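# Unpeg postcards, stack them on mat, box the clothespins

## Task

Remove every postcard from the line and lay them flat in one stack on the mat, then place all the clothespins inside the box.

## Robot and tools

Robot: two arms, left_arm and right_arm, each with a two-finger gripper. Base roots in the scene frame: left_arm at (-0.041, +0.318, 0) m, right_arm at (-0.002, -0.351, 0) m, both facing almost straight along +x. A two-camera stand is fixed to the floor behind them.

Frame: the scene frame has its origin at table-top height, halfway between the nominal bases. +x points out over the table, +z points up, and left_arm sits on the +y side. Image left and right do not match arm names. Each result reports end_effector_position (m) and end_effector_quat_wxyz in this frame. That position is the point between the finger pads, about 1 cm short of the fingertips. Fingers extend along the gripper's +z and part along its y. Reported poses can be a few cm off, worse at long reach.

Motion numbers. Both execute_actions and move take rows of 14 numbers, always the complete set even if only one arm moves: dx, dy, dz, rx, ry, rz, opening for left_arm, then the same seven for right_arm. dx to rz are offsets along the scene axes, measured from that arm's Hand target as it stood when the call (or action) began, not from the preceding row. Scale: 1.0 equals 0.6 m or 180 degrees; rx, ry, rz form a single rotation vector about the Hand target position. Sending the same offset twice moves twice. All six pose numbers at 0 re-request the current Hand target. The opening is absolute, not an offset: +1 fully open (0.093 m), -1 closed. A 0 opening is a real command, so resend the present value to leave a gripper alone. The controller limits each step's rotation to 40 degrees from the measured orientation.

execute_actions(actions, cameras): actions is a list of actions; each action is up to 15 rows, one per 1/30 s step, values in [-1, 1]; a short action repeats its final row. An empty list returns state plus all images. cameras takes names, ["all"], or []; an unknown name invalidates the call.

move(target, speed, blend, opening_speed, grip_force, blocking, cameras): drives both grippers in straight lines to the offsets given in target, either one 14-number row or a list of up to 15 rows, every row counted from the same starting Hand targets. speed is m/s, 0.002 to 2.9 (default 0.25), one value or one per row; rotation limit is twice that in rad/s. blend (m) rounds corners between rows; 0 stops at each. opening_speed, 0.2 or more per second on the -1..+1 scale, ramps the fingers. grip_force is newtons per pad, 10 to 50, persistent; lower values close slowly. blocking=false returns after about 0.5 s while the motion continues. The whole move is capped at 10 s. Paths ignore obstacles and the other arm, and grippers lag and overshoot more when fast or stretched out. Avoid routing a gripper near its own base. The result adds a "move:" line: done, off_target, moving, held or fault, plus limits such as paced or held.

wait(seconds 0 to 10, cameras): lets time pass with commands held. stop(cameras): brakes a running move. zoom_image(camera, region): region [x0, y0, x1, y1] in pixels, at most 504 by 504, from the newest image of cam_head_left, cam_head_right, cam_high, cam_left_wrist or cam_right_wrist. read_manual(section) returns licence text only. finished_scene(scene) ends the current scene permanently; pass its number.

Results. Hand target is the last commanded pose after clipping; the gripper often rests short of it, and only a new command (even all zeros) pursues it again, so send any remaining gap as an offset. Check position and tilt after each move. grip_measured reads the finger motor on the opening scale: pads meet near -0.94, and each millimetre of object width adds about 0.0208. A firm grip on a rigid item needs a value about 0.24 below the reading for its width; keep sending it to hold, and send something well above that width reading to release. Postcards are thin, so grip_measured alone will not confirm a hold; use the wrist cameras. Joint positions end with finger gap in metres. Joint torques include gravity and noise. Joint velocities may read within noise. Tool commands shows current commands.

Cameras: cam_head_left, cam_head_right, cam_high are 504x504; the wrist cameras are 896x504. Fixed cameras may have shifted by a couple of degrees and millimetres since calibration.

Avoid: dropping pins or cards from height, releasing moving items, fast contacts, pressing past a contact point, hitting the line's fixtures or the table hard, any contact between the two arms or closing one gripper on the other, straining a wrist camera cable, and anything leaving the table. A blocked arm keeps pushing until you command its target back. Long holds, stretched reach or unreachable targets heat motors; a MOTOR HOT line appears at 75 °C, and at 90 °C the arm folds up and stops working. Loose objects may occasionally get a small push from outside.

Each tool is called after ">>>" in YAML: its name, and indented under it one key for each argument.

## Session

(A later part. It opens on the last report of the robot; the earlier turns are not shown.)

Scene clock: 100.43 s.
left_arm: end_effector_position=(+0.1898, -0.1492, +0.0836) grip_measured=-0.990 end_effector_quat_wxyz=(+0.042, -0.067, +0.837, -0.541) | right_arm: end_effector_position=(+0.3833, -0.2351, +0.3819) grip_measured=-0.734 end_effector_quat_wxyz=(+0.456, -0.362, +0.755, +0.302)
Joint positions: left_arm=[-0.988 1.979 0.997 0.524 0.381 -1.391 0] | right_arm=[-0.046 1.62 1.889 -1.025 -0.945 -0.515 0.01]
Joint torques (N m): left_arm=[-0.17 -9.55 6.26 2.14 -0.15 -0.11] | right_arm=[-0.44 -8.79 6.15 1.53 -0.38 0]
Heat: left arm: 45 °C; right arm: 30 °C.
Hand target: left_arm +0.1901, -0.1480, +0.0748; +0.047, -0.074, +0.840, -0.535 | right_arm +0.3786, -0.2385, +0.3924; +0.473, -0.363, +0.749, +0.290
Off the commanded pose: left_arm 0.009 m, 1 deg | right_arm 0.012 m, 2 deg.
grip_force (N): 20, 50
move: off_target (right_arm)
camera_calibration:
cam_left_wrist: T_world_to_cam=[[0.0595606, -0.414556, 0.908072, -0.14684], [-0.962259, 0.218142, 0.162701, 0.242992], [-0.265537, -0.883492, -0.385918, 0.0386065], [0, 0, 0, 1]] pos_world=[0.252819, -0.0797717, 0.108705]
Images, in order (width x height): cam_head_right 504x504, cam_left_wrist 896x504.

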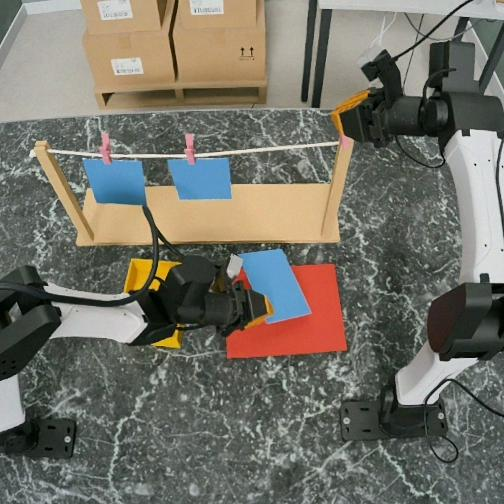

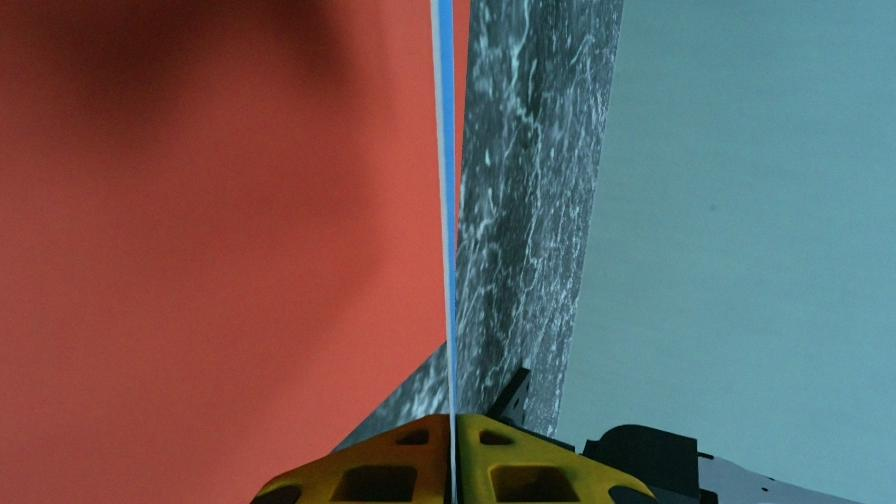

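>>> move:
  target: [0, 0, -0.0417, 0, 0, 0, -1.0, 0, 0, 0.0, 0, 0, 0, -1.0]
  speed: 0.1
  cameras: ["cam_left_wrist"]

Scene clock: 102.07 s.
left_arm: end_effector_position=(+0.1902, -0.1499, +0.0600) grip_measured=-0.990 end_effector_quat_wxyz=(+0.043, -0.067, +0.836, -0.542) | right_arm: end_effector_position=(+0.3833, -0.2351, +0.3819) grip_measured=-0.734 end_effector_quat_wxyz=(+0.456, -0.362, +0.755, +0.302)
Joint positions: left_arm=[-0.988 2.05 0.977 0.618 0.381 -1.392 0] | right_arm=[-0.046 1.62 1.889 -1.025 -0.945 -0.515 0.01]
Joint torques (N m): left_arm=[-0.17 -9.57 5.79 2.17 -0.14 -0.09] | right_arm=[-0.49 -8.83 6.22 1.53 -0.4 -0.01]
Heat: left arm: 44 °C; right arm: 30 °C.
Hand target: left_arm +0.1901, -0.1480, +0.0500; +0.047, -0.074, +0.840, -0.535 | right_arm +0.3786, -0.2385, +0.3924; +0.473, -0.363, +0.749, +0.290
Off the commanded pose: left_arm 0.010 m, 1 deg | right_arm 0.012 m, 2 deg.
grip_force (N): 20, 50
move: off_target (right_arm)
camera_calibration:
cam_left_wrist: T_world_to_cam=[[0.0584001, -0.412171, 0.909233, -0.125239], [-0.962501, 0.218449, 0.160848, 0.24763], [-0.264919, -0.884531, -0.383958, 0.0285379], [0, 0, 0, 1]] pos_world=[0.253219, -0.0804721, 0.0849982]
Images, in order (width x height): cam_left_wrist 896x504.

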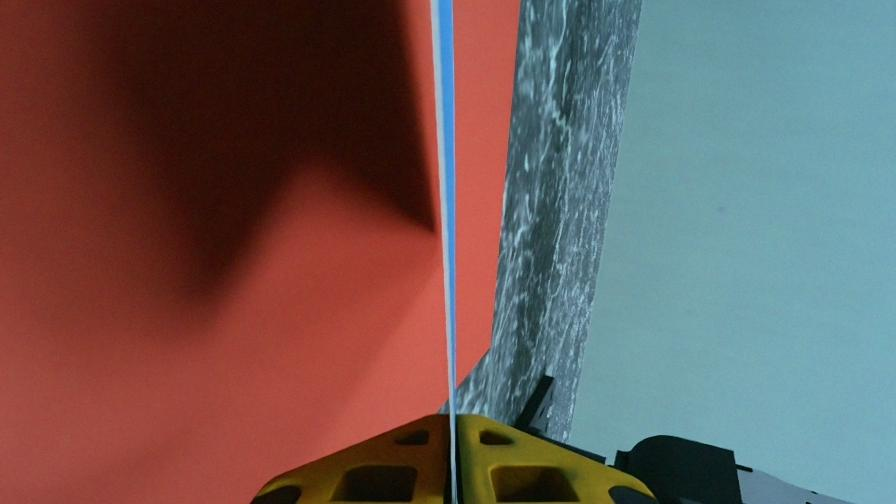

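>>> move:
  target:
    - [0, 0, -0.0183, -0.0164, -0.0029, 0, -1.0, 0, 0, 0.0, 0, 0, 0, -1.0]
    - [0, 0, -0.0183, -0.0164, -0.0029, 0, -0.78, 0, 0, 0.0, 0, 0, 0, -1.0]
  speed: 0.1
  opening_speed: 0.5
  cameras: ["cam_left_wrist", "cam_head_right"]

Scene clock: 105.30 s.
left_arm: end_effector_position=(+0.1911, -0.1513, +0.0513) grip_measured=-0.783 end_effector_quat_wxyz=(+0.050, -0.067, +0.821, -0.565) | right_arm: end_effector_position=(+0.3833, -0.2351, +0.3819) grip_measured=-0.734 end_effector_quat_wxyz=(+0.456, -0.362, +0.755, +0.302)
Joint positions: left_arm=[-0.988 2.106 0.944 0.767 0.381 -1.411 0.008] | right_arm=[-0.046 1.62 1.889 -1.025 -0.945 -0.515 0.01]
Joint torques (N m): left_arm=[0.2 -9.29 5.18 2.2 -0.04 -0.09] | right_arm=[-0.51 -8.79 6.13 1.53 -0.35 -0.01]
Heat: left arm: 43 °C; right arm: 30 °C.
Hand target: left_arm +0.1901, -0.1480, +0.0389; +0.049, -0.072, +0.826, -0.557 | right_arm +0.3786, -0.2385, +0.3924; +0.473, -0.363, +0.749, +0.290
Off the commanded pose: left_arm 0.013 m, 1 deg | right_arm 0.012 m, 2 deg.
grip_force (N): 20, 50
move: off_target (left_arm, right_arm); target 2's new opening was sent with left_arm's hand 0.013 m and 1 deg from that target
camera_calibration:
cam_left_wrist: T_world_to_cam=[[0.0468524, -0.362064, 0.930975, -0.109293], [-0.966436, 0.219249, 0.133905, 0.252391], [-0.252598, -0.906002, -0.33964, 0.0164717], [0, 0, 0, 1]] pos_world=[0.253201, -0.0799841, 0.0735468]
Images, in order (width x height): cam_head_right 504x504, cam_left_wrist 896x504.

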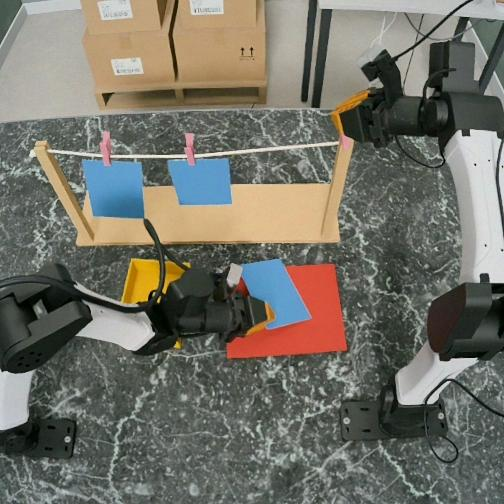

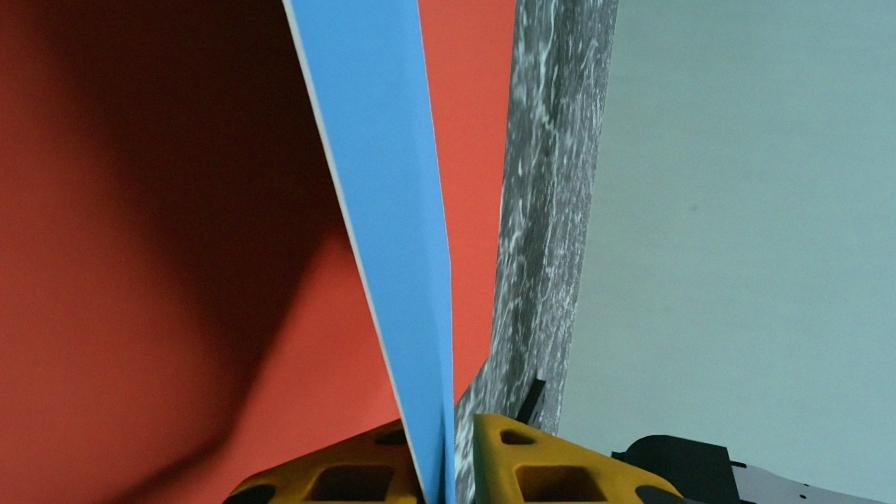

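>>> move:
  target:
    - [-0.0142, 0.0822, 0, 0, 0, 0, -0.78, 0, 0, 0, 0, 0, 0, -1.0]
    - [-0.05, 0.1467, 0.3017, 0.0402, -0.2283, -0.0937, -0.78, 0, 0, 0, 0, 0, 0, -1.0]
    - [0.1833, 0.4133, 0.635, 0.0804, -0.4566, -0.1874, -0.78, -0.081, 0.1308, -0.0867, 0, 0, 0, -1.0]
    - [0.3083, 0.33, 0.6517, 0.0804, -0.4566, -0.1874, -0.78, -0.181, 0.2975, -0.22, 0, 0, 0, -1.0]
  speed: [0.1, 0.3, 0.35, 0.3]
  blend: [0.008, 0.04, 0.06, 0]
  cameras: ["cam_head_right"]

Scene clock: 113.07 s.
left_arm: end_effector_position=(+0.3700, +0.0509, +0.4358) grip_measured=-0.782 end_effector_quat_wxyz=(+0.467, +0.513, +0.621, -0.364) | right_arm: end_effector_position=(+0.2731, -0.0612, +0.2515) grip_measured=-0.734 end_effector_quat_wxyz=(+0.459, -0.365, +0.758, +0.285)
Joint positions: left_arm=[-0.281 2.189 2.849 -1.235 0.991 0.525 0.008] | right_arm=[0.701 1.232 0.957 -0.173 -0.283 -0.028 0.01]
Joint torques (N m): left_arm=[0.16 -9.54 7.75 1.56 0.19 -0.16] | right_arm=[1.01 -5.81 7.45 2.02 -0.01 0]
Heat: left arm: 41 °C; right arm: 30 °C.
Hand target: left_arm +0.3751, +0.0499, +0.4298; +0.428, +0.533, +0.635, -0.360 | right_arm +0.2701, -0.0601, +0.2603; +0.473, -0.363, +0.749, +0.289
Off the commanded pose: left_arm 0.008 m, 5 deg | right_arm 0.009 m, 2 deg.
elbow stopped short (left arm): the move would have taken joint 3 (elbow) straighter than the controller allows.
grip_force (N): 20, 50
move: off_target (left_arm)
Images, in order (width x height): cam_head_right 504x504.

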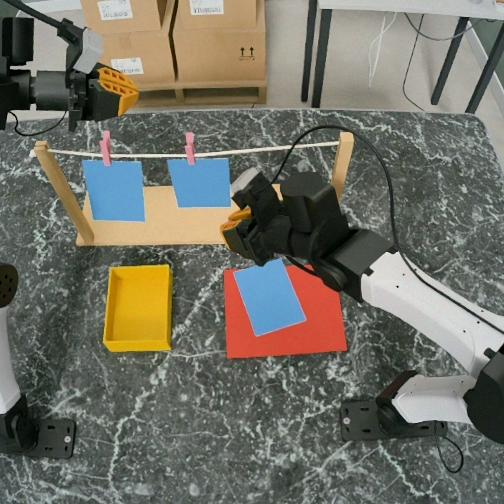

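>>> move:
  target:
    - [0, 0, 0, 0, 0, 0, 0.0, -0.0552, 0.2002, -0.1838, 0, 0, 0, -1.0]
    - [0, 0, 0, 0, 0, 0, 0.0, -0.0568, 0.2102, -0.3072, 0, 0, 0, -1.0]
  speed: [0.25, 0.12]
  blend: [0.02, 0]
  cameras: ["cam_right_wrist", "cam_head_left"]

Scene clock: 117.47 s.
left_arm: end_effector_position=(+0.3700, +0.0509, +0.4357) grip_measured=-0.002 end_effector_quat_wxyz=(+0.467, +0.513, +0.621, -0.365) | right_arm: end_effector_position=(+0.2377, +0.0643, +0.0796) grip_measured=-0.734 end_effector_quat_wxyz=(+0.472, -0.367, +0.749, +0.287)
Joint positions: left_arm=[-0.281 2.189 2.849 -1.235 0.991 0.525 0.045] | right_arm=[1.076 1.854 0.744 0.708 0.059 0.115 0.01]
Joint torques (N m): left_arm=[0.13 -9.55 7.76 1.53 0.19 -0.16] | right_arm=[0.85 -5.93 5.76 2.03 0.1 0.04]
Heat: left arm: 40 °C; right arm: 30 °C.
Hand target: left_arm +0.3751, +0.0499, +0.4298; +0.428, +0.533, +0.635, -0.360 | right_arm +0.2360, +0.0661, +0.0761; +0.473, -0.363, +0.749, +0.289
Off the commanded pose: left_arm 0.008 m, 5 deg | right_arm 0.004 m, 1 deg.
elbow stopped short (left arm): the move would have taken joint 3 (elbow) straighter than the controller allows.
grip_force (N): 20, 50
move: off_target (left_arm); blend cut to 0 m at target 1
camera_calibration:
cam_right_wrist: T_world_to_cam=[[0.801618, -0.591697, -0.0854603, -0.147767], [-0.492663, -0.572833, -0.655092, 0.24498], [0.338661, 0.567237, -0.7507, 0.0280801], [0, 0, 0, 1]] pos_world=[0.229635, 0.0369717, 0.168936]
Images, in order (width x height): cam_head_left 504x504, cam_right_wrist 896x504.

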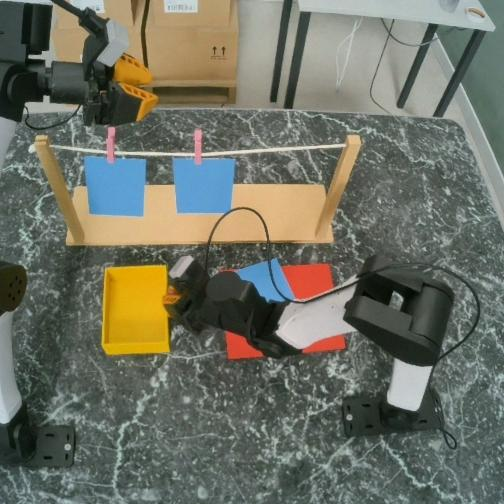

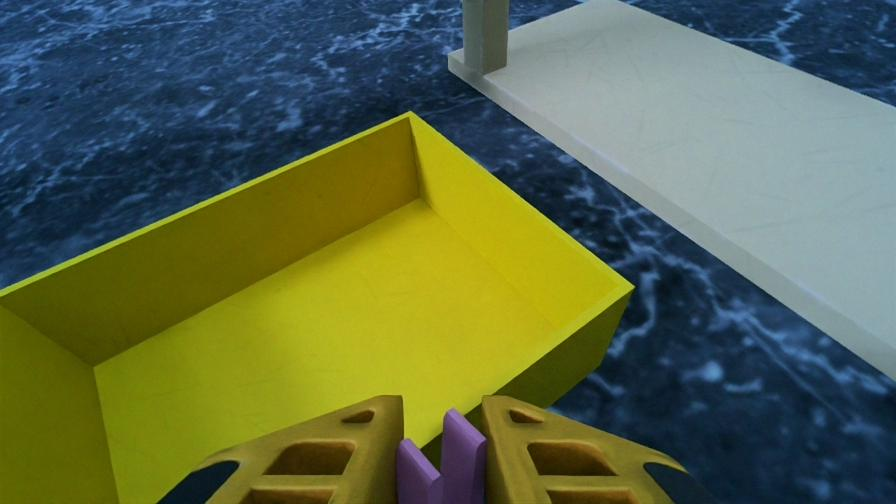

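>>> zoom_image:
  camera: "cam_head_left"
  region: [90, 240, 260, 370]

Scaled by 2.965 from the camera's 504x504 image, which has a finer 720x720 frame.

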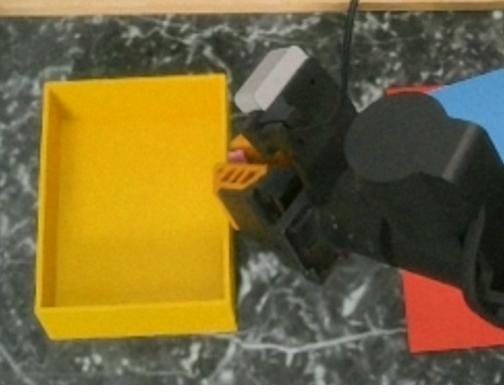

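>>> move:
  target:
    - [0, 0, 0, 0, 0, 0, 0.0, -0.008, 0.02, 0.08, 0, 0, 0, -1.0]
    - [0, 0, 0, 0, 0, 0, 0.0, -0.0217, 0.11, 0.08, 0, 0, 0, -1.0]
    - [0, 0, 0, 0, 0, 0, 0.0, -0.0217, 0.11, -0.0067, 0, 0, 0, -1.0]
  speed: [0.2, 0.2, 0.12]
  blend: [0.02, 0.015, 0]
  cameras: ["cam_right_wrist", "cam_head_right"]

Scene clock: 121.30 s.
left_arm: end_effector_position=(+0.3700, +0.0509, +0.4357) grip_measured=-0.002 end_effector_quat_wxyz=(+0.467, +0.513, +0.621, -0.365) | right_arm: end_effector_position=(+0.2221, +0.1326, +0.0792) grip_measured=-0.734 end_effector_quat_wxyz=(+0.472, -0.368, +0.747, +0.289)
Joint positions: left_arm=[-0.281 2.189 2.849 -1.235 0.991 0.525 0.045] | right_arm=[1.198 2.014 0.986 0.625 0.166 0.161 0.01]
Joint torques (N m): left_arm=[0.13 -9.58 7.72 1.53 0.2 -0.16] | right_arm=[0.25 -7.13 5.76 2.07 0.16 -0.01]
Heat: left arm: 40 °C; right arm: 30 °C.
Hand target: left_arm +0.3751, +0.0499, +0.4298; +0.428, +0.533, +0.635, -0.360 | right_arm +0.2229, +0.1321, +0.0720; +0.473, -0.363, +0.749, +0.289
Off the commanded pose: left_arm 0.008 m, 5 deg | right_arm 0.007 m, 1 deg.
elbow stopped short (left arm): the move would have taken joint 3 (elbow) straighter than the controller allows.
grip_force (N): 20, 50
move: off_target (left_arm)
camera_calibration:
cam_right_wrist: T_world_to_cam=[[0.804656, -0.587441, -0.0862719, -0.0960813], [-0.488652, -0.572671, -0.65823, 0.275461], [0.337266, 0.571805, -0.747857, -0.00625775], [0, 0, 0, 1]] pos_world=[0.214027, 0.104885, 0.168347]
Images, in order (width x height): cam_head_right 504x504, cam_right_wrist 896x504.

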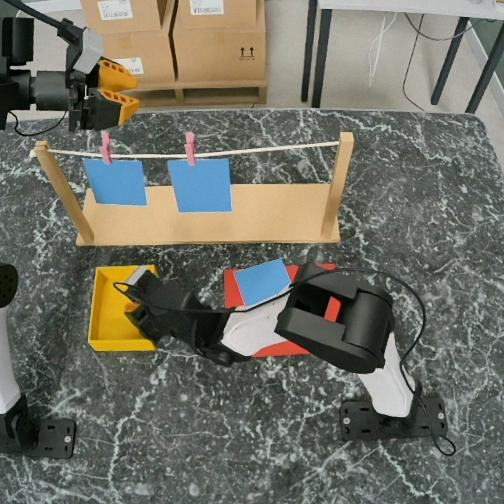

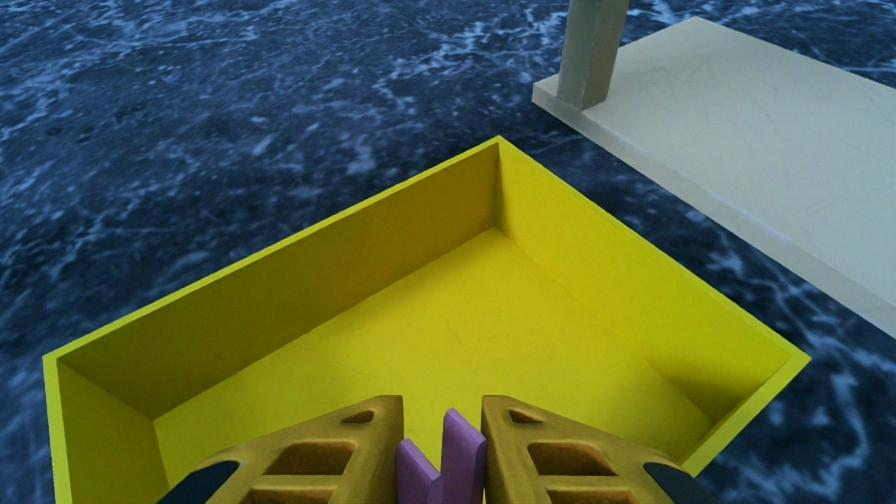

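>>> zoom_image:
  camera: "cam_head_right"
  region: [70, 240, 240, 370]

Scaled by 2.965 from the camera's 504x504 image, which has a finer 720x720 frame.

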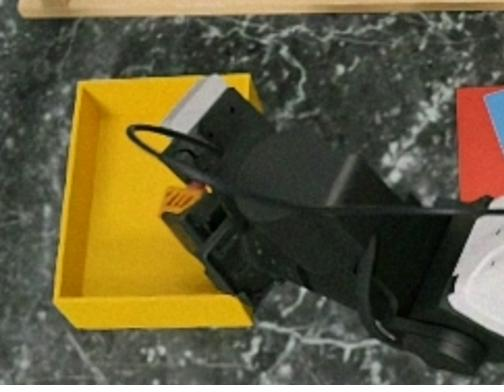

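>>> move:
  target:
    - [0, 0, 0, 0, 0, 0, 0.0, 0, 0, -0.02, 0, 0, 0, -1.0]
    - [0, 0, 0, 0, 0, 0, 0.0, 0, 0, -0.02, 0, 0, 0, -0.12]
    - [0, 0, 0, 0, 0, 0, 0.0, 0, 0, 0.1667, 0, 0, 0, -0.12]
    - [0, 0, 0, 0, 0, 0, 0.0, 0.0785, -0.3202, 0.2467, 0.0482, 0.006, 0.0608, -0.12]
    - [0, 0, 0, 0, 0, 0, 0.0, 0.1368, -0.3502, 0.1467, 0.0964, 0.0120, 0.1215, -0.12]
  speed: [0.1, 0.1, 0.2, 0.3, 0.25]
  blend: [0, 0, 0.04, 0.03, 0]
  opening_speed: 0.8
  cameras: ["cam_right_wrist", "cam_head_left"]

Scene clock: 132.00 s.
left_arm: end_effector_position=(+0.3700, +0.0509, +0.4357) grip_measured=-0.002 end_effector_quat_wxyz=(+0.467, +0.513, +0.621, -0.365) | right_arm: end_effector_position=(+0.3049, -0.0774, +0.1647) grip_measured=-0.122 end_effector_quat_wxyz=(+0.447, -0.419, +0.623, +0.487)
Joint positions: left_arm=[-0.281 2.189 2.849 -1.235 0.991 0.525 0.045] | right_arm=[0.375 1.668 0.68 0.734 -1.041 0.015 0.039]
Joint torques (N m): left_arm=[0.12 -9.55 7.75 1.54 0.19 -0.16] | right_arm=[-0.02 -4.74 5.87 1.72 -0.24 -0.05]
Heat: left arm: 39 °C; right arm: 33 °C.
Hand target: left_arm +0.3751, +0.0499, +0.4298; +0.428, +0.533, +0.635, -0.360 | right_arm +0.3050, -0.0780, +0.1600; +0.445, -0.418, +0.623, +0.489
Off the commanded pose: left_arm 0.008 m, 5 deg | right_arm 0.005 m, 0 deg.
elbow stopped short (left arm): the move would have taken joint 3 (elbow) straighter than the controller allows.
grip_force (N): 20, 50
move: off_target (left_arm); target 2's new opening was sent with right_arm's hand 0.017 m and 2 deg from that target
camera_calibration:
cam_right_wrist: T_world_to_cam=[[0.948514, -0.204586, -0.241799, -0.267366], [-0.313545, -0.498402, -0.80826, 0.229033], [0.0448455, 0.842461, -0.536888, 0.225319], [0, 0, 0, 1]] pos_world=[0.315308, -0.130371, 0.24144]
Images, in order (width x height): cam_head_left 504x504, cam_right_wrist 896x504.

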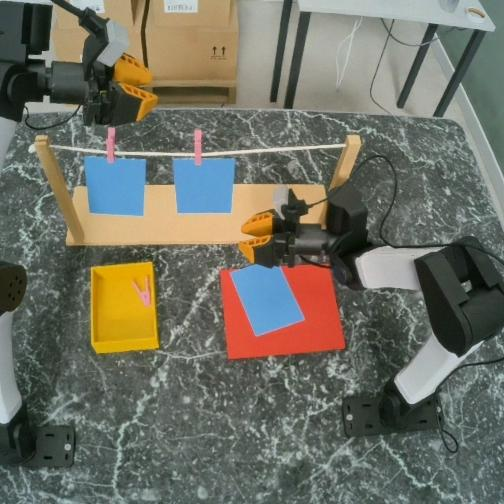

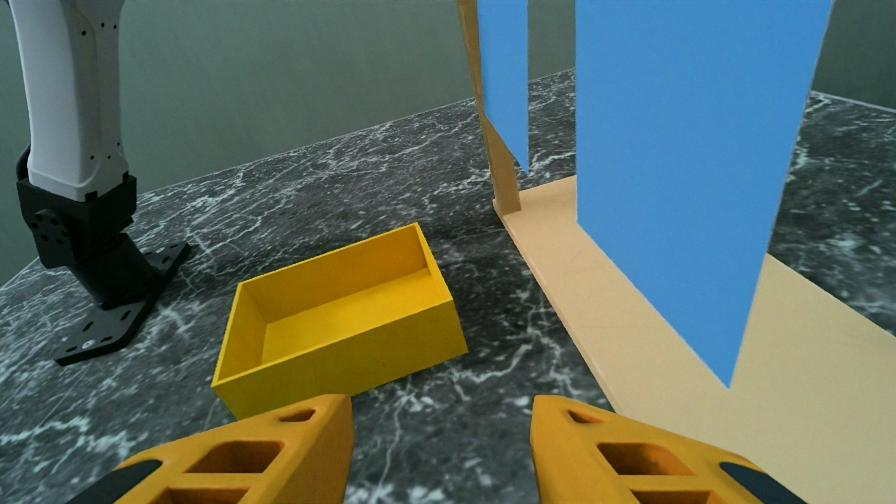

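>>> move:
  target:
    - [0, 0, 0, 0, 0, 0, 0.0, 0.095, -0.0167, -0.0167, 0, 0, 0, 1.0]
    - [0, 0, 0, 0, 0, 0, 0.0, 0.095, 0.06, -0.0217, 0, 0, 0, 1.0]
  speed: [0.2, 0.12]
  blend: [0.006, 0]
  grip_force: [50, 50]
  cameras: ["cam_right_wrist", "cam_head_right"]

Scene clock: 134.50 s.
left_arm: end_effector_position=(+0.3700, +0.0509, +0.4357) grip_measured=-0.002 end_effector_quat_wxyz=(+0.467, +0.513, +0.621, -0.365) | right_arm: end_effector_position=(+0.3543, -0.0450, +0.1446) grip_measured=+1.000 end_effector_quat_wxyz=(+0.436, -0.418, +0.627, +0.492)
Joint positions: left_arm=[-0.281 2.189 2.849 -1.235 0.991 0.525 0.045] | right_arm=[0.407 1.916 0.908 0.745 -1.022 0.032 0.093]
Joint torques (N m): left_arm=[0.1 -9.57 7.72 1.54 0.19 -0.16] | right_arm=[0.16 -6.2 8.53 1.77 -0.08 -0.05]
Heat: left arm: 39 °C; right arm: 33 °C.
Hand target: left_arm +0.3751, +0.0499, +0.4298; +0.428, +0.533, +0.635, -0.360 | right_arm +0.3620, -0.0421, +0.1469; +0.445, -0.418, +0.623, +0.489
Off the commanded pose: left_arm 0.008 m, 5 deg | right_arm 0.009 m, 1 deg.
elbow stopped short (left arm): the move would have taken joint 3 (elbow) straighter than the controller allows.
move: off_target (left_arm)
camera_calibration:
cam_right_wrist: T_world_to_cam=[[0.945058, -0.195158, -0.262257, -0.307759], [-0.326099, -0.506599, -0.798133, 0.247054], [0.0229029, 0.839804, -0.542406, 0.193437], [0, 0, 0, 1]] pos_world=[0.366984, -0.097353, 0.221392]
Images, in order (width x height): cam_head_right 504x504, cam_right_wrist 896x504.

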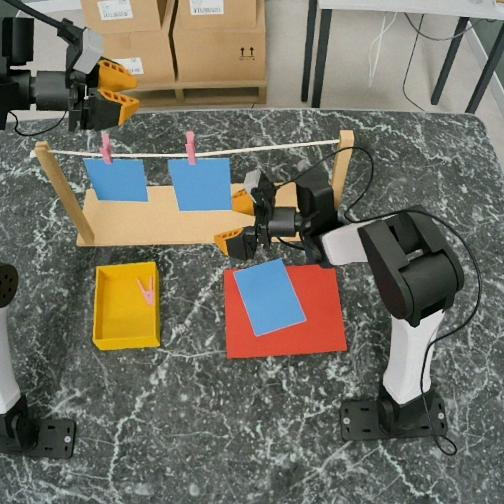

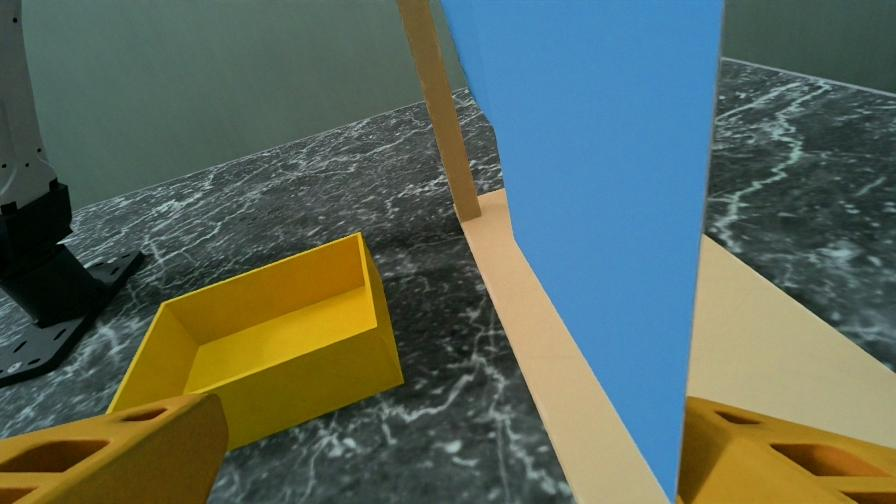

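>>> move:
  target:
    - [0, 0, 0, 0, 0, 0, 0.0, 0.0117, 0, 0, 0, 0, 0, 1.0]
    - [0, 0, 0, 0, 0, 0, 0.0, 0.0117, 0, 0, 0, 0, 0, -0.6]
  speed: 0.1
  opening_speed: 1.6
  cameras: []

>>> move:
  target: [0, 0, 0, 0, 0, 0, 0.0, 0, 0, 0, 0, 0, 0, -1.0]
  speed: 0.1
  grip_force: [50, 20]
  cameras: ["cam_right_wrist", "cam_left_wrist"]

Scene clock: 137.30 s.
left_arm: end_effector_position=(+0.3700, +0.0509, +0.4357) grip_measured=-0.002 end_effector_quat_wxyz=(+0.467, +0.513, +0.621, -0.365) | right_arm: end_effector_position=(+0.3609, -0.0423, +0.1466) grip_measured=-0.598 end_effector_quat_wxyz=(+0.440, -0.420, +0.624, +0.491)
Joint positions: left_arm=[-0.281 2.189 2.849 -1.235 0.991 0.525 0.045] | right_arm=[0.407 1.935 0.938 0.745 -1.021 0.032 0.017]
Joint torques (N m): left_arm=[0.13 -9.55 7.72 1.54 0.19 -0.16] | right_arm=[-0.31 -6.5 8.58 1.62 -0.16 -0.03]
Heat: left arm: 39 °C; right arm: 33 °C.
Hand target: left_arm +0.3751, +0.0499, +0.4298; +0.428, +0.533, +0.635, -0.360 | right_arm +0.3691, -0.0420, +0.1470; +0.445, -0.418, +0.623, +0.489
Off the commanded pose: left_arm 0.008 m, 5 deg | right_arm 0.008 m, 1 deg.
elbow stopped short (left arm): the move would have taken joint 3 (elbow) straighter than the controller allows.
move: off_target (left_arm)
No camera images: "cameras" was empty.

Scene clock: 139.17 s.
left_arm: end_effector_position=(+0.3700, +0.0509, +0.4357) grip_measured=-0.002 end_effector_quat_wxyz=(+0.467, +0.513, +0.621, -0.365) | right_arm: end_effector_position=(+0.3609, -0.0423, +0.1466) grip_measured=-0.966 end_effector_quat_wxyz=(+0.440, -0.420, +0.624, +0.491)
Joint positions: left_arm=[-0.281 2.189 2.849 -1.235 0.991 0.525 0.045] | right_arm=[0.407 1.935 0.938 0.745 -1.021 0.032 0]
Joint torques (N m): left_arm=[0.13 -9.59 7.75 1.54 0.19 -0.16] | right_arm=[-0.35 -6.38 8.55 1.63 -0.17 -0.04]
Heat: left arm: 39 °C; right arm: 32 °C.
Hand target: left_arm +0.3751, +0.0499, +0.4298; +0.428, +0.533, +0.635, -0.360 | right_arm +0.3691, -0.0420, +0.1470; +0.445, -0.418, +0.623, +0.489
Off the commanded pose: left_arm 0.008 m, 5 deg | right_arm 0.008 m, 1 deg.
elbow stopped short (left arm): the move would have taken joint 3 (elbow) straighter than the controller allows.
grip_force (N): 50, 20
move: off_target (left_arm)
camera_calibration:
cam_left_wrist: T_world_to_cam=[[-0.976309, -0.213118, -0.0374233, 0.390551], [-0.112387, 0.647246, -0.75395, 0.378551], [0.184903, -0.731883, -0.655865, 0.342439], [0, 0, 0, 1]] pos_world=[0.360525, 0.0888431, 0.524618]
cam_right_wrist: T_world_to_cam=[[0.947629, -0.194416, -0.253381, -0.315256], [-0.318076, -0.503072, -0.803584, 0.25021], [0.0287605, 0.842094, -0.538564, 0.189453], [0, 0, 0, 1]] pos_world=[0.372883, -0.0949544, 0.223218]
Images, in order (width x height): cam_left_wrist 896x504, cam_right_wrist 896x504.

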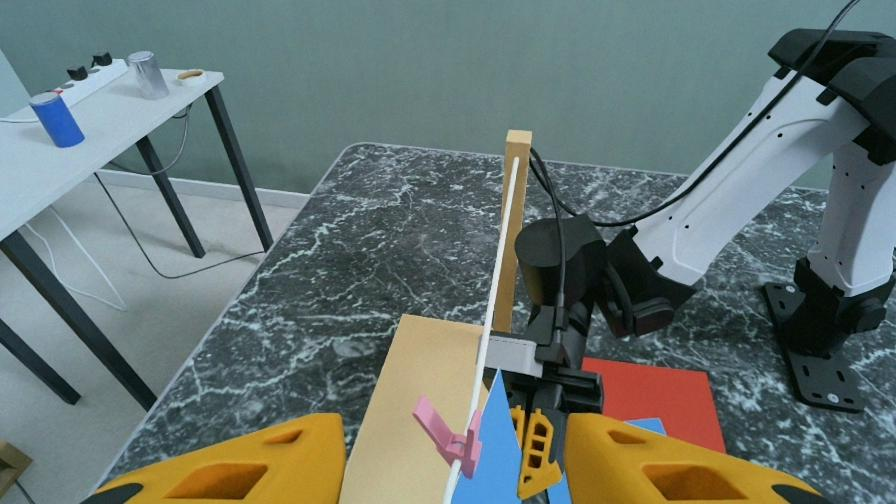

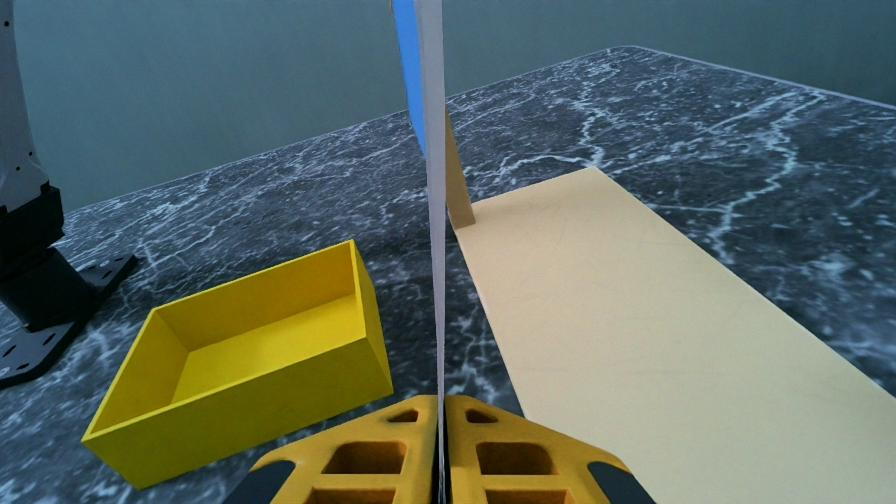

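>>> zoom_image:
  camera: "cam_left_wrist"
  region: [370, 340, 570, 504]

Scaled by 2.520 from the camera's 896x504 image, which has a finer 1280x720 frame.

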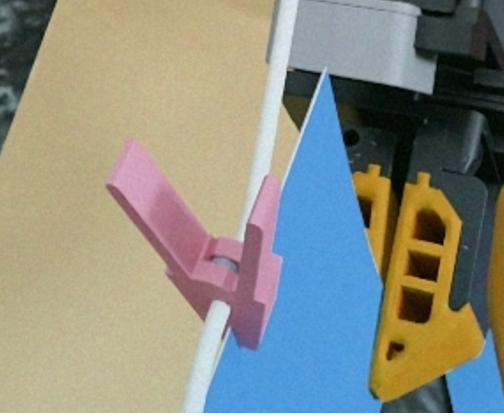

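>>> move:
  target:
    - [0.0148, -0.0898, -0.0497, 0.0169, 0.0582, 0.0043, 0.0, 0, 0, 0, 0, 0, 0, -1.0]
    - [0.0198, -0.1032, -0.1080, 0.0169, 0.0582, 0.0043, 0.0, 0, 0, 0, 0, 0, 0, -1.0]
  speed: [0.2, 0.12]
  blend: [0.015, 0]
  cameras: ["cam_left_wrist"]

Scene clock: 144.73 s.
left_arm: end_effector_position=(+0.3850, -0.0098, +0.3689) grip_measured=-0.002 end_effector_quat_wxyz=(+0.382, +0.484, +0.679, -0.398) | right_arm: end_effector_position=(+0.3609, -0.0423, +0.1466) grip_measured=-0.971 end_effector_quat_wxyz=(+0.440, -0.420, +0.624, +0.491)
Joint positions: left_arm=[-0.405 2.322 2.849 -1.207 0.898 0.378 0.045] | right_arm=[0.407 1.935 0.938 0.745 -1.021 0.032 0]
Joint torques (N m): left_arm=[-0.2 -11.69 8.36 1.52 0.22 0.02] | right_arm=[-0.39 -6.56 8.53 1.62 -0.16 -0.04]
Heat: left arm: 39 °C; right arm: 32 °C.
Hand target: left_arm +0.3870, -0.0119, +0.3651; +0.357, +0.505, +0.684, -0.387 | right_arm +0.3691, -0.0420, +0.1470; +0.445, -0.418, +0.623, +0.489
Off the commanded pose: left_arm 0.005 m, 4 deg | right_arm 0.008 m, 1 deg.
elbow stopped short (left arm): the move would have taken joint 3 (elbow) straighter than the controller allows.
grip_force (N): 50, 20
move: off_target (left_arm)
camera_calibration:
cam_left_wrist: T_world_to_cam=[[-0.962521, -0.219819, 0.158851, 0.311955], [-0.268558, 0.690819, -0.671301, 0.399228], [0.0378277, -0.688802, -0.723962, 0.333577], [0, 0, 0, 1]] pos_world=[0.394861, 0.0225481, 0.459945]
Images, in order (width x height): cam_left_wrist 896x504.

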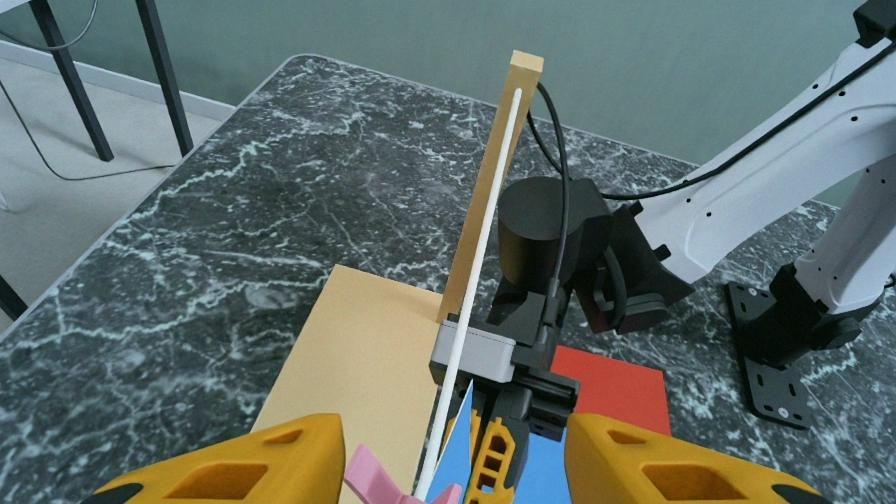

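>>> move:
  target:
    - [0.0150, -0.0033, -0.0033, 0, 0, -0.0111, 0.0, 0, 0, 0, 0, 0, 0, -1.0]
    - [0.0108, -0.0152, -0.0618, 0, 0, -0.0111, 0.0, 0, 0, 0, 0, 0, 0, -1.0]
  speed: [0.1, 0.08]
  blend: [0.003, 0]
  cameras: ["cam_left_wrist"]

Scene clock: 148.37 s.
left_arm: end_effector_position=(+0.3928, -0.0168, +0.3359) grip_measured=-0.002 end_effector_quat_wxyz=(+0.363, +0.507, +0.677, -0.391) | right_arm: end_effector_position=(+0.3609, -0.0423, +0.1466) grip_measured=-0.971 end_effector_quat_wxyz=(+0.440, -0.420, +0.624, +0.491)
Joint positions: left_arm=[-0.411 2.381 2.849 -1.233 0.9 0.466 0.045] | right_arm=[0.407 1.935 0.938 0.745 -1.021 0.032 0]
Joint torques (N m): left_arm=[-0.29 -11.48 8.4 1.45 0.44 0.02] | right_arm=[-0.31 -6.5 8.51 1.65 -0.15 -0.03]
Heat: left arm: 40 °C; right arm: 32 °C.
Hand target: left_arm +0.3934, -0.0211, +0.3280; +0.350, +0.517, +0.675, -0.393 | right_arm +0.3691, -0.0420, +0.1470; +0.445, -0.418, +0.623, +0.489
Off the commanded pose: left_arm 0.009 m, 2 deg | right_arm 0.008 m, 1 deg.
elbow stopped short (left arm): the move would have taken joint 3 (elbow) straighter than the controller allows.
grip_force (N): 50, 20
move: done
camera_calibration:
cam_left_wrist: T_world_to_cam=[[-0.971578, -0.184091, 0.148818, 0.33081], [-0.236531, 0.72984, -0.641395, 0.362024], [0.00946207, -0.658365, -0.75264, 0.32588], [0, 0, 0, 1]] pos_world=[0.403954, 0.0112275, 0.42824]
Images, in order (width x height): cam_left_wrist 896x504.

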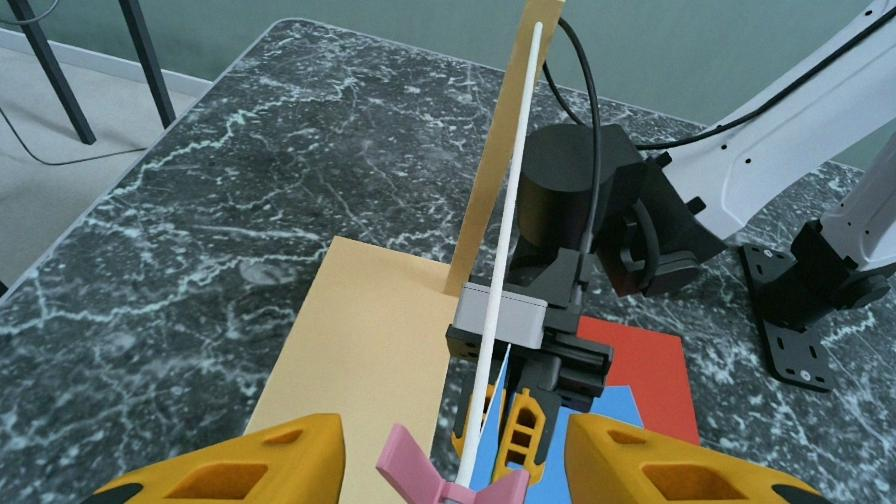

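>>> move:
  target: [0, 0, 0, 0, 0, 0, -1.0, 0, 0, 0, 0, 0, 0, -1.0]
  speed: 0.1
  opening_speed: 1.0
  cameras: ["cam_left_wrist"]

Scene clock: 150.27 s.
left_arm: end_effector_position=(+0.3927, -0.0167, +0.3357) grip_measured=-0.991 end_effector_quat_wxyz=(+0.363, +0.507, +0.677, -0.391) | right_arm: end_effector_position=(+0.3609, -0.0423, +0.1466) grip_measured=-0.971 end_effector_quat_wxyz=(+0.440, -0.420, +0.624, +0.491)
Joint positions: left_arm=[-0.411 2.381 2.849 -1.234 0.9 0.466 0] | right_arm=[0.407 1.935 0.938 0.745 -1.021 0.032 0]
Joint torques (N m): left_arm=[-0.32 -11.4 8.5 1.42 0.44 0.05] | right_arm=[-0.2 -6.49 8.44 1.63 -0.15 -0.07]
Heat: left arm: 40 °C; right arm: 33 °C.
Hand target: left_arm +0.3934, -0.0211, +0.3280; +0.350, +0.517, +0.675, -0.393 | right_arm +0.3691, -0.0420, +0.1470; +0.445, -0.418, +0.623, +0.489
Off the commanded pose: left_arm 0.009 m, 2 deg | right_arm 0.008 m, 1 deg.
grip_force (N): 50, 20
move: done
camera_calibration:
cam_left_wrist: T_world_to_cam=[[-0.971484, -0.184031, 0.149503, 0.330412], [-0.236942, 0.73019, -0.640843, 0.3618], [0.00876941, -0.657993, -0.752973, 0.326148], [0, 0, 0, 1]] pos_world=[0.403855, 0.0112265, 0.42804]
Images, in order (width x height): cam_left_wrist 896x504.

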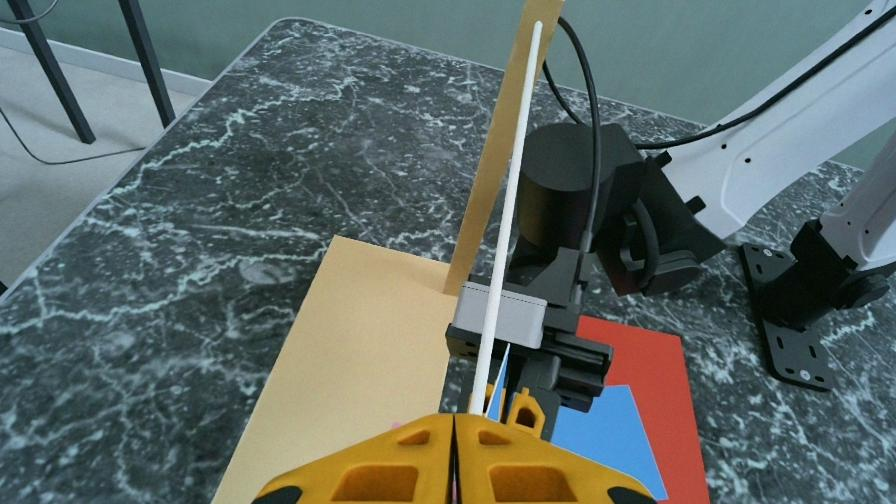

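>>> move:
  target: [0, 0, 0, 0, 0, 0, 0.1, 0, 0, 0, 0, 0, 0, -1.0]
  speed: 0.1
  opening_speed: 1.5
  cameras: ["cam_left_wrist", "cam_high"]

Scene clock: 151.50 s.
left_arm: end_effector_position=(+0.3927, -0.0167, +0.3357) grip_measured=+0.098 end_effector_quat_wxyz=(+0.363, +0.508, +0.677, -0.391) | right_arm: end_effector_position=(+0.3609, -0.0423, +0.1466) grip_measured=-0.971 end_effector_quat_wxyz=(+0.440, -0.420, +0.624, +0.491)
Joint positions: left_arm=[-0.411 2.381 2.849 -1.234 0.9 0.467 0.05] | right_arm=[0.407 1.935 0.938 0.745 -1.021 0.032 0]
Joint torques (N m): left_arm=[-0.31 -11.43 8.54 1.42 0.44 0.03] | right_arm=[-0.21 -6.48 8.44 1.61 -0.14 -0.04]
Heat: left arm: 40 °C; right arm: 33 °C.
Hand target: left_arm +0.3934, -0.0211, +0.3280; +0.350, +0.517, +0.675, -0.393 | right_arm +0.3691, -0.0420, +0.1470; +0.445, -0.418, +0.623, +0.489
Off the commanded pose: left_arm 0.009 m, 2 deg | right_arm 0.008 m, 1 deg.
grip_force (N): 50, 20
move: done
camera_calibration:
cam_left_wrist: T_world_to_cam=[[-0.971604, -0.183748, 0.149073, 0.330544], [-0.236448, 0.730401, -0.640786, 0.361551], [0.00886008, -0.657838, -0.753107, 0.326168], [0, 0, 0, 1]] pos_world=[0.403756, 0.0112257, 0.428041]
Images, in order (width x height): cam_high 504x504, cam_left_wrist 896x504.

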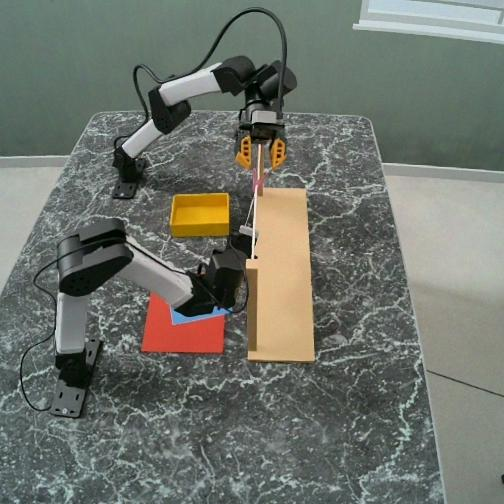

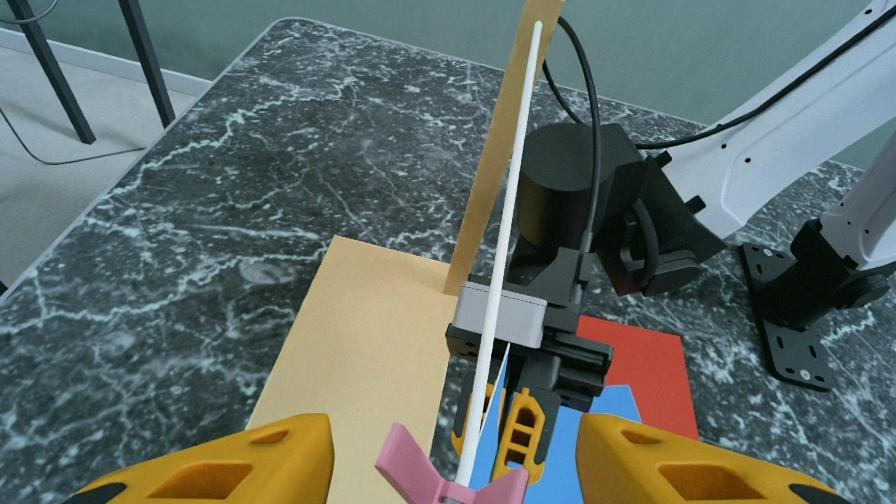

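>>> move:
  target: [-0.0028, -0.0123, -0.0317, 0, 0, 0, 0.1, 0, 0, 0, 0, 0, 0, -1.0]
  speed: 0.08
  cameras: ["cam_left_wrist"]

Scene clock: 154.30 s.
left_arm: end_effector_position=(+0.3977, -0.0296, +0.2929) grip_measured=+0.098 end_effector_quat_wxyz=(+0.335, +0.513, +0.683, -0.397) | right_arm: end_effector_position=(+0.3609, -0.0423, +0.1466) grip_measured=-0.971 end_effector_quat_wxyz=(+0.440, -0.420, +0.624, +0.491)
Joint positions: left_arm=[-0.428 2.332 2.591 -1.092 0.9 0.487 0.05] | right_arm=[0.407 1.935 0.938 0.745 -1.021 0.032 0]
Joint torques (N m): left_arm=[-0.08 -17.1 6.12 1.57 0.36 -0.14] | right_arm=[-0.36 -6.49 8.49 1.62 -0.17 -0.03]
Heat: left arm: 40 °C; right arm: 33 °C.
Hand target: left_arm +0.3917, -0.0285, +0.3090; +0.350, +0.517, +0.675, -0.393 | right_arm +0.3691, -0.0420, +0.1470; +0.445, -0.418, +0.623, +0.489
Off the commanded pose: left_arm 0.017 m, 2 deg | right_arm 0.008 m, 1 deg.
grip_force (N): 50, 20
move: off_target (left_arm)
camera_calibration:
cam_left_wrist: T_world_to_cam=[[-0.968936, -0.162659, 0.186294, 0.328156], [-0.243786, 0.754944, -0.608793, 0.339073], [-0.0416154, -0.635297, -0.771146, 0.311423], [0, 0, 0, 1]] pos_world=[0.413583, -0.0047572, 0.385444]
Images, in order (width x height): cam_left_wrist 896x504.

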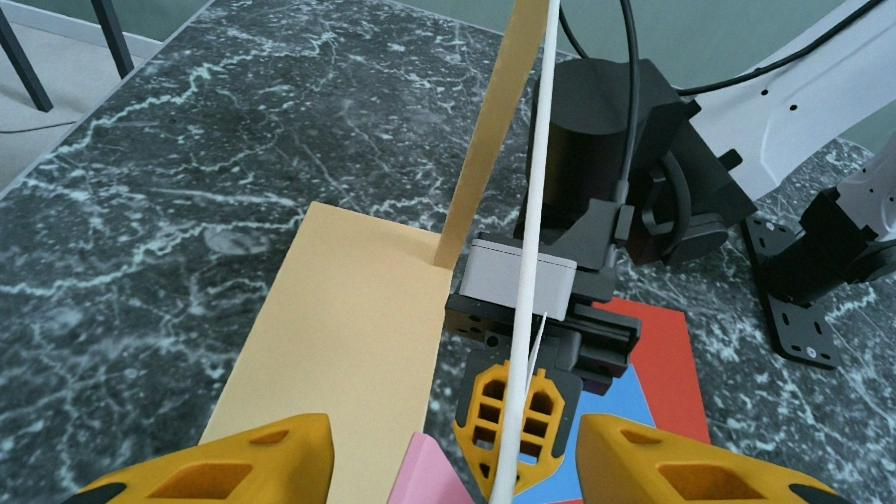

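>>> move:
  target: [-0.0083, 0.0025, 0.0317, 0, 0, 0, 0.1, 0, 0, 0, 0, 0, 0, -1.0]
  speed: 0.08
  cameras: []

Scene clock: 157.00 s.
left_arm: end_effector_position=(+0.3848, -0.0236, +0.3350) grip_measured=+0.098 end_effector_quat_wxyz=(+0.358, +0.515, +0.672, -0.394) | right_arm: end_effector_position=(+0.3609, -0.0423, +0.1466) grip_measured=-0.971 end_effector_quat_wxyz=(+0.440, -0.420, +0.624, +0.491)
Joint positions: left_arm=[-0.428 2.346 2.781 -1.208 0.9 0.474 0.05] | right_arm=[0.407 1.935 0.938 0.745 -1.021 0.032 0]
Joint torques (N m): left_arm=[-0.27 -11.36 9.16 1.41 0.32 -0.12] | right_arm=[-0.21 -6.43 8.57 1.62 -0.18 -0.04]
Heat: left arm: 42 °C; right arm: 33 °C.
Hand target: left_arm +0.3867, -0.0270, +0.3280; +0.350, +0.517, +0.675, -0.393 | right_arm +0.3691, -0.0420, +0.1470; +0.445, -0.418, +0.623, +0.489
Off the commanded pose: left_arm 0.008 m, 1 deg | right_arm 0.008 m, 1 deg.
grip_force (N): 50, 20
move: done
No camera images: "cameras" was empty.

>>> move:
  target: [0.0083, -0.0025, -0.0150, 0, 0, 0, 0.1, 0, 0, 0, 0, 0, 0, -1.0]
  speed: 0.05
  cameras: []

Scene clock: 158.27 s.
left_arm: end_effector_position=(+0.3854, -0.0239, +0.3357) grip_measured=+0.098 end_effector_quat_wxyz=(+0.360, +0.516, +0.671, -0.393) | right_arm: end_effector_position=(+0.3609, -0.0423, +0.1466) grip_measured=-0.971 end_effector_quat_wxyz=(+0.440, -0.420, +0.624, +0.491)
Joint positions: left_arm=[-0.428 2.346 2.781 -1.203 0.9 0.474 0.05] | right_arm=[0.407 1.935 0.938 0.745 -1.021 0.032 0]
Joint torques (N m): left_arm=[-0.08 -11.18 5.76 1.63 0.34 -0.02] | right_arm=[-0.4 -6.53 8.44 1.61 -0.15 -0.02]
Heat: left arm: 42 °C; right arm: 34 °C.
Hand target: left_arm +0.3917, -0.0285, +0.3190; +0.350, +0.517, +0.675, -0.393 | right_arm +0.3691, -0.0420, +0.1470; +0.445, -0.418, +0.623, +0.489
Off the commanded pose: left_arm 0.018 m, 1 deg | right_arm 0.008 m, 1 deg.
grip_force (N): 50, 20
move: off_target (left_arm)
No camera images: "cameras" was empty.

>>> move:
  target: [0.0, 0.0, -0.0058, 0, 0, 0, 0.1, 0, 0, 0, 0, 0, 0, -1.0]
  speed: 0.05
  cameras: []

Scene clock: 159.57 s.
left_arm: end_effector_position=(+0.3945, -0.0281, +0.3233) grip_measured=+0.098 end_effector_quat_wxyz=(+0.362, +0.517, +0.669, -0.392) | right_arm: end_effector_position=(+0.3609, -0.0423, +0.1466) grip_measured=-0.971 end_effector_quat_wxyz=(+0.440, -0.420, +0.624, +0.491)
Joint positions: left_arm=[-0.428 2.346 2.717 -1.135 0.9 0.475 0.05] | right_arm=[0.407 1.935 0.938 0.745 -1.021 0.032 0]
Joint torques (N m): left_arm=[-0.1 -13.85 5.38 1.37 0.33 -0.02] | right_arm=[-0.29 -6.42 8.5 1.61 -0.17 -0.04]
Heat: left arm: 42 °C; right arm: 34 °C.
Hand target: left_arm +0.3917, -0.0285, +0.3155; +0.350, +0.517, +0.675, -0.393 | right_arm +0.3691, -0.0420, +0.1470; +0.445, -0.418, +0.623, +0.489
Off the commanded pose: left_arm 0.008 m, 2 deg | right_arm 0.008 m, 1 deg.
grip_force (N): 50, 20
move: done
No camera images: "cameras" was empty.

>>> move:
  target: [-0.0042, 0.0025, -0.0117, 0, 0, 0, 0.1, 0, 0, 0, 0, 0, 0, -1.0]
  speed: 0.05
  cameras: ["cam_left_wrist"]

Scene clock: 161.07 s.
left_arm: end_effector_position=(+0.3948, -0.0282, +0.2933) grip_measured=+0.098 end_effector_quat_wxyz=(+0.334, +0.511, +0.685, -0.398) | right_arm: end_effector_position=(+0.3608, -0.0422, +0.1469) grip_measured=-0.971 end_effector_quat_wxyz=(+0.440, -0.420, +0.623, +0.492)
Joint positions: left_arm=[-0.428 2.301 2.536 -1.068 0.9 0.48 0.05] | right_arm=[0.407 1.935 0.939 0.745 -1.023 0.032 0]
Joint torques (N m): left_arm=[-0.05 -16.85 6.22 1.54 0.37 -0.05] | right_arm=[-0.23 -6.49 8.4 1.62 -0.15 -0.05]
Heat: left arm: 43 °C; right arm: 34 °C.
Hand target: left_arm +0.3891, -0.0270, +0.3087; +0.350, +0.517, +0.675, -0.393 | right_arm +0.3690, -0.0420, +0.1470; +0.445, -0.418, +0.623, +0.489
Off the commanded pose: left_arm 0.016 m, 2 deg | right_arm 0.008 m, 1 deg.
grip_force (N): 50, 20
move: off_target (left_arm)
camera_calibration:
cam_left_wrist: T_world_to_cam=[[-0.967255, -0.165724, 0.192235, 0.323031], [-0.249928, 0.753841, -0.607667, 0.339617], [-0.0442096, -0.635813, -0.770576, 0.313349], [0, 0, 0, 1]] pos_world=[0.411186, -0.00325188, 0.385735]
Images, in order (width x height): cam_left_wrist 896x504.

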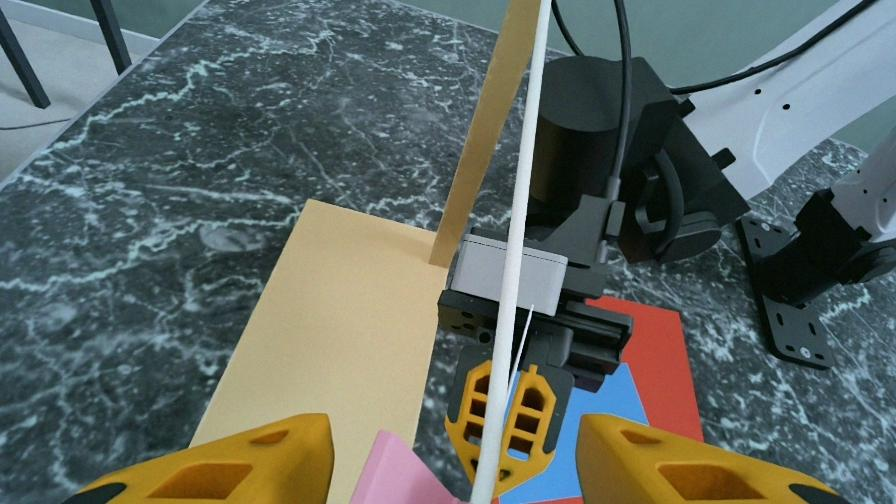

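>>> move:
  target: [0.0033, -0.0025, 0.0150, 0, 0, 0, 0.1, 0, 0, 0, 0, 0, 0, -1.0]
  speed: 0.03
  cameras: []

Scene clock: 163.07 s.
left_arm: end_effector_position=(+0.3889, -0.0255, +0.3233) grip_measured=+0.098 end_effector_quat_wxyz=(+0.356, +0.516, +0.673, -0.393) | right_arm: end_effector_position=(+0.3608, -0.0422, +0.1469) grip_measured=-0.971 end_effector_quat_wxyz=(+0.440, -0.420, +0.623, +0.492)
Joint positions: left_arm=[-0.428 2.307 2.656 -1.129 0.9 0.479 0.05] | right_arm=[0.407 1.935 0.939 0.745 -1.023 0.032 0]
Joint torques (N m): left_arm=[-0.13 -11.49 9.51 1.41 0.32 -0.12] | right_arm=[-0.29 -6.54 8.42 1.63 -0.14 -0.04]
Heat: left arm: 43 °C; right arm: 34 °C.
Hand target: left_arm +0.3911, -0.0285, +0.3176; +0.350, +0.517, +0.675, -0.393 | right_arm +0.3690, -0.0420, +0.1470; +0.445, -0.418, +0.623, +0.489
Off the commanded pose: left_arm 0.007 m, 1 deg | right_arm 0.008 m, 1 deg.
grip_force (N): 50, 20
move: done
No camera images: "cameras" was empty.


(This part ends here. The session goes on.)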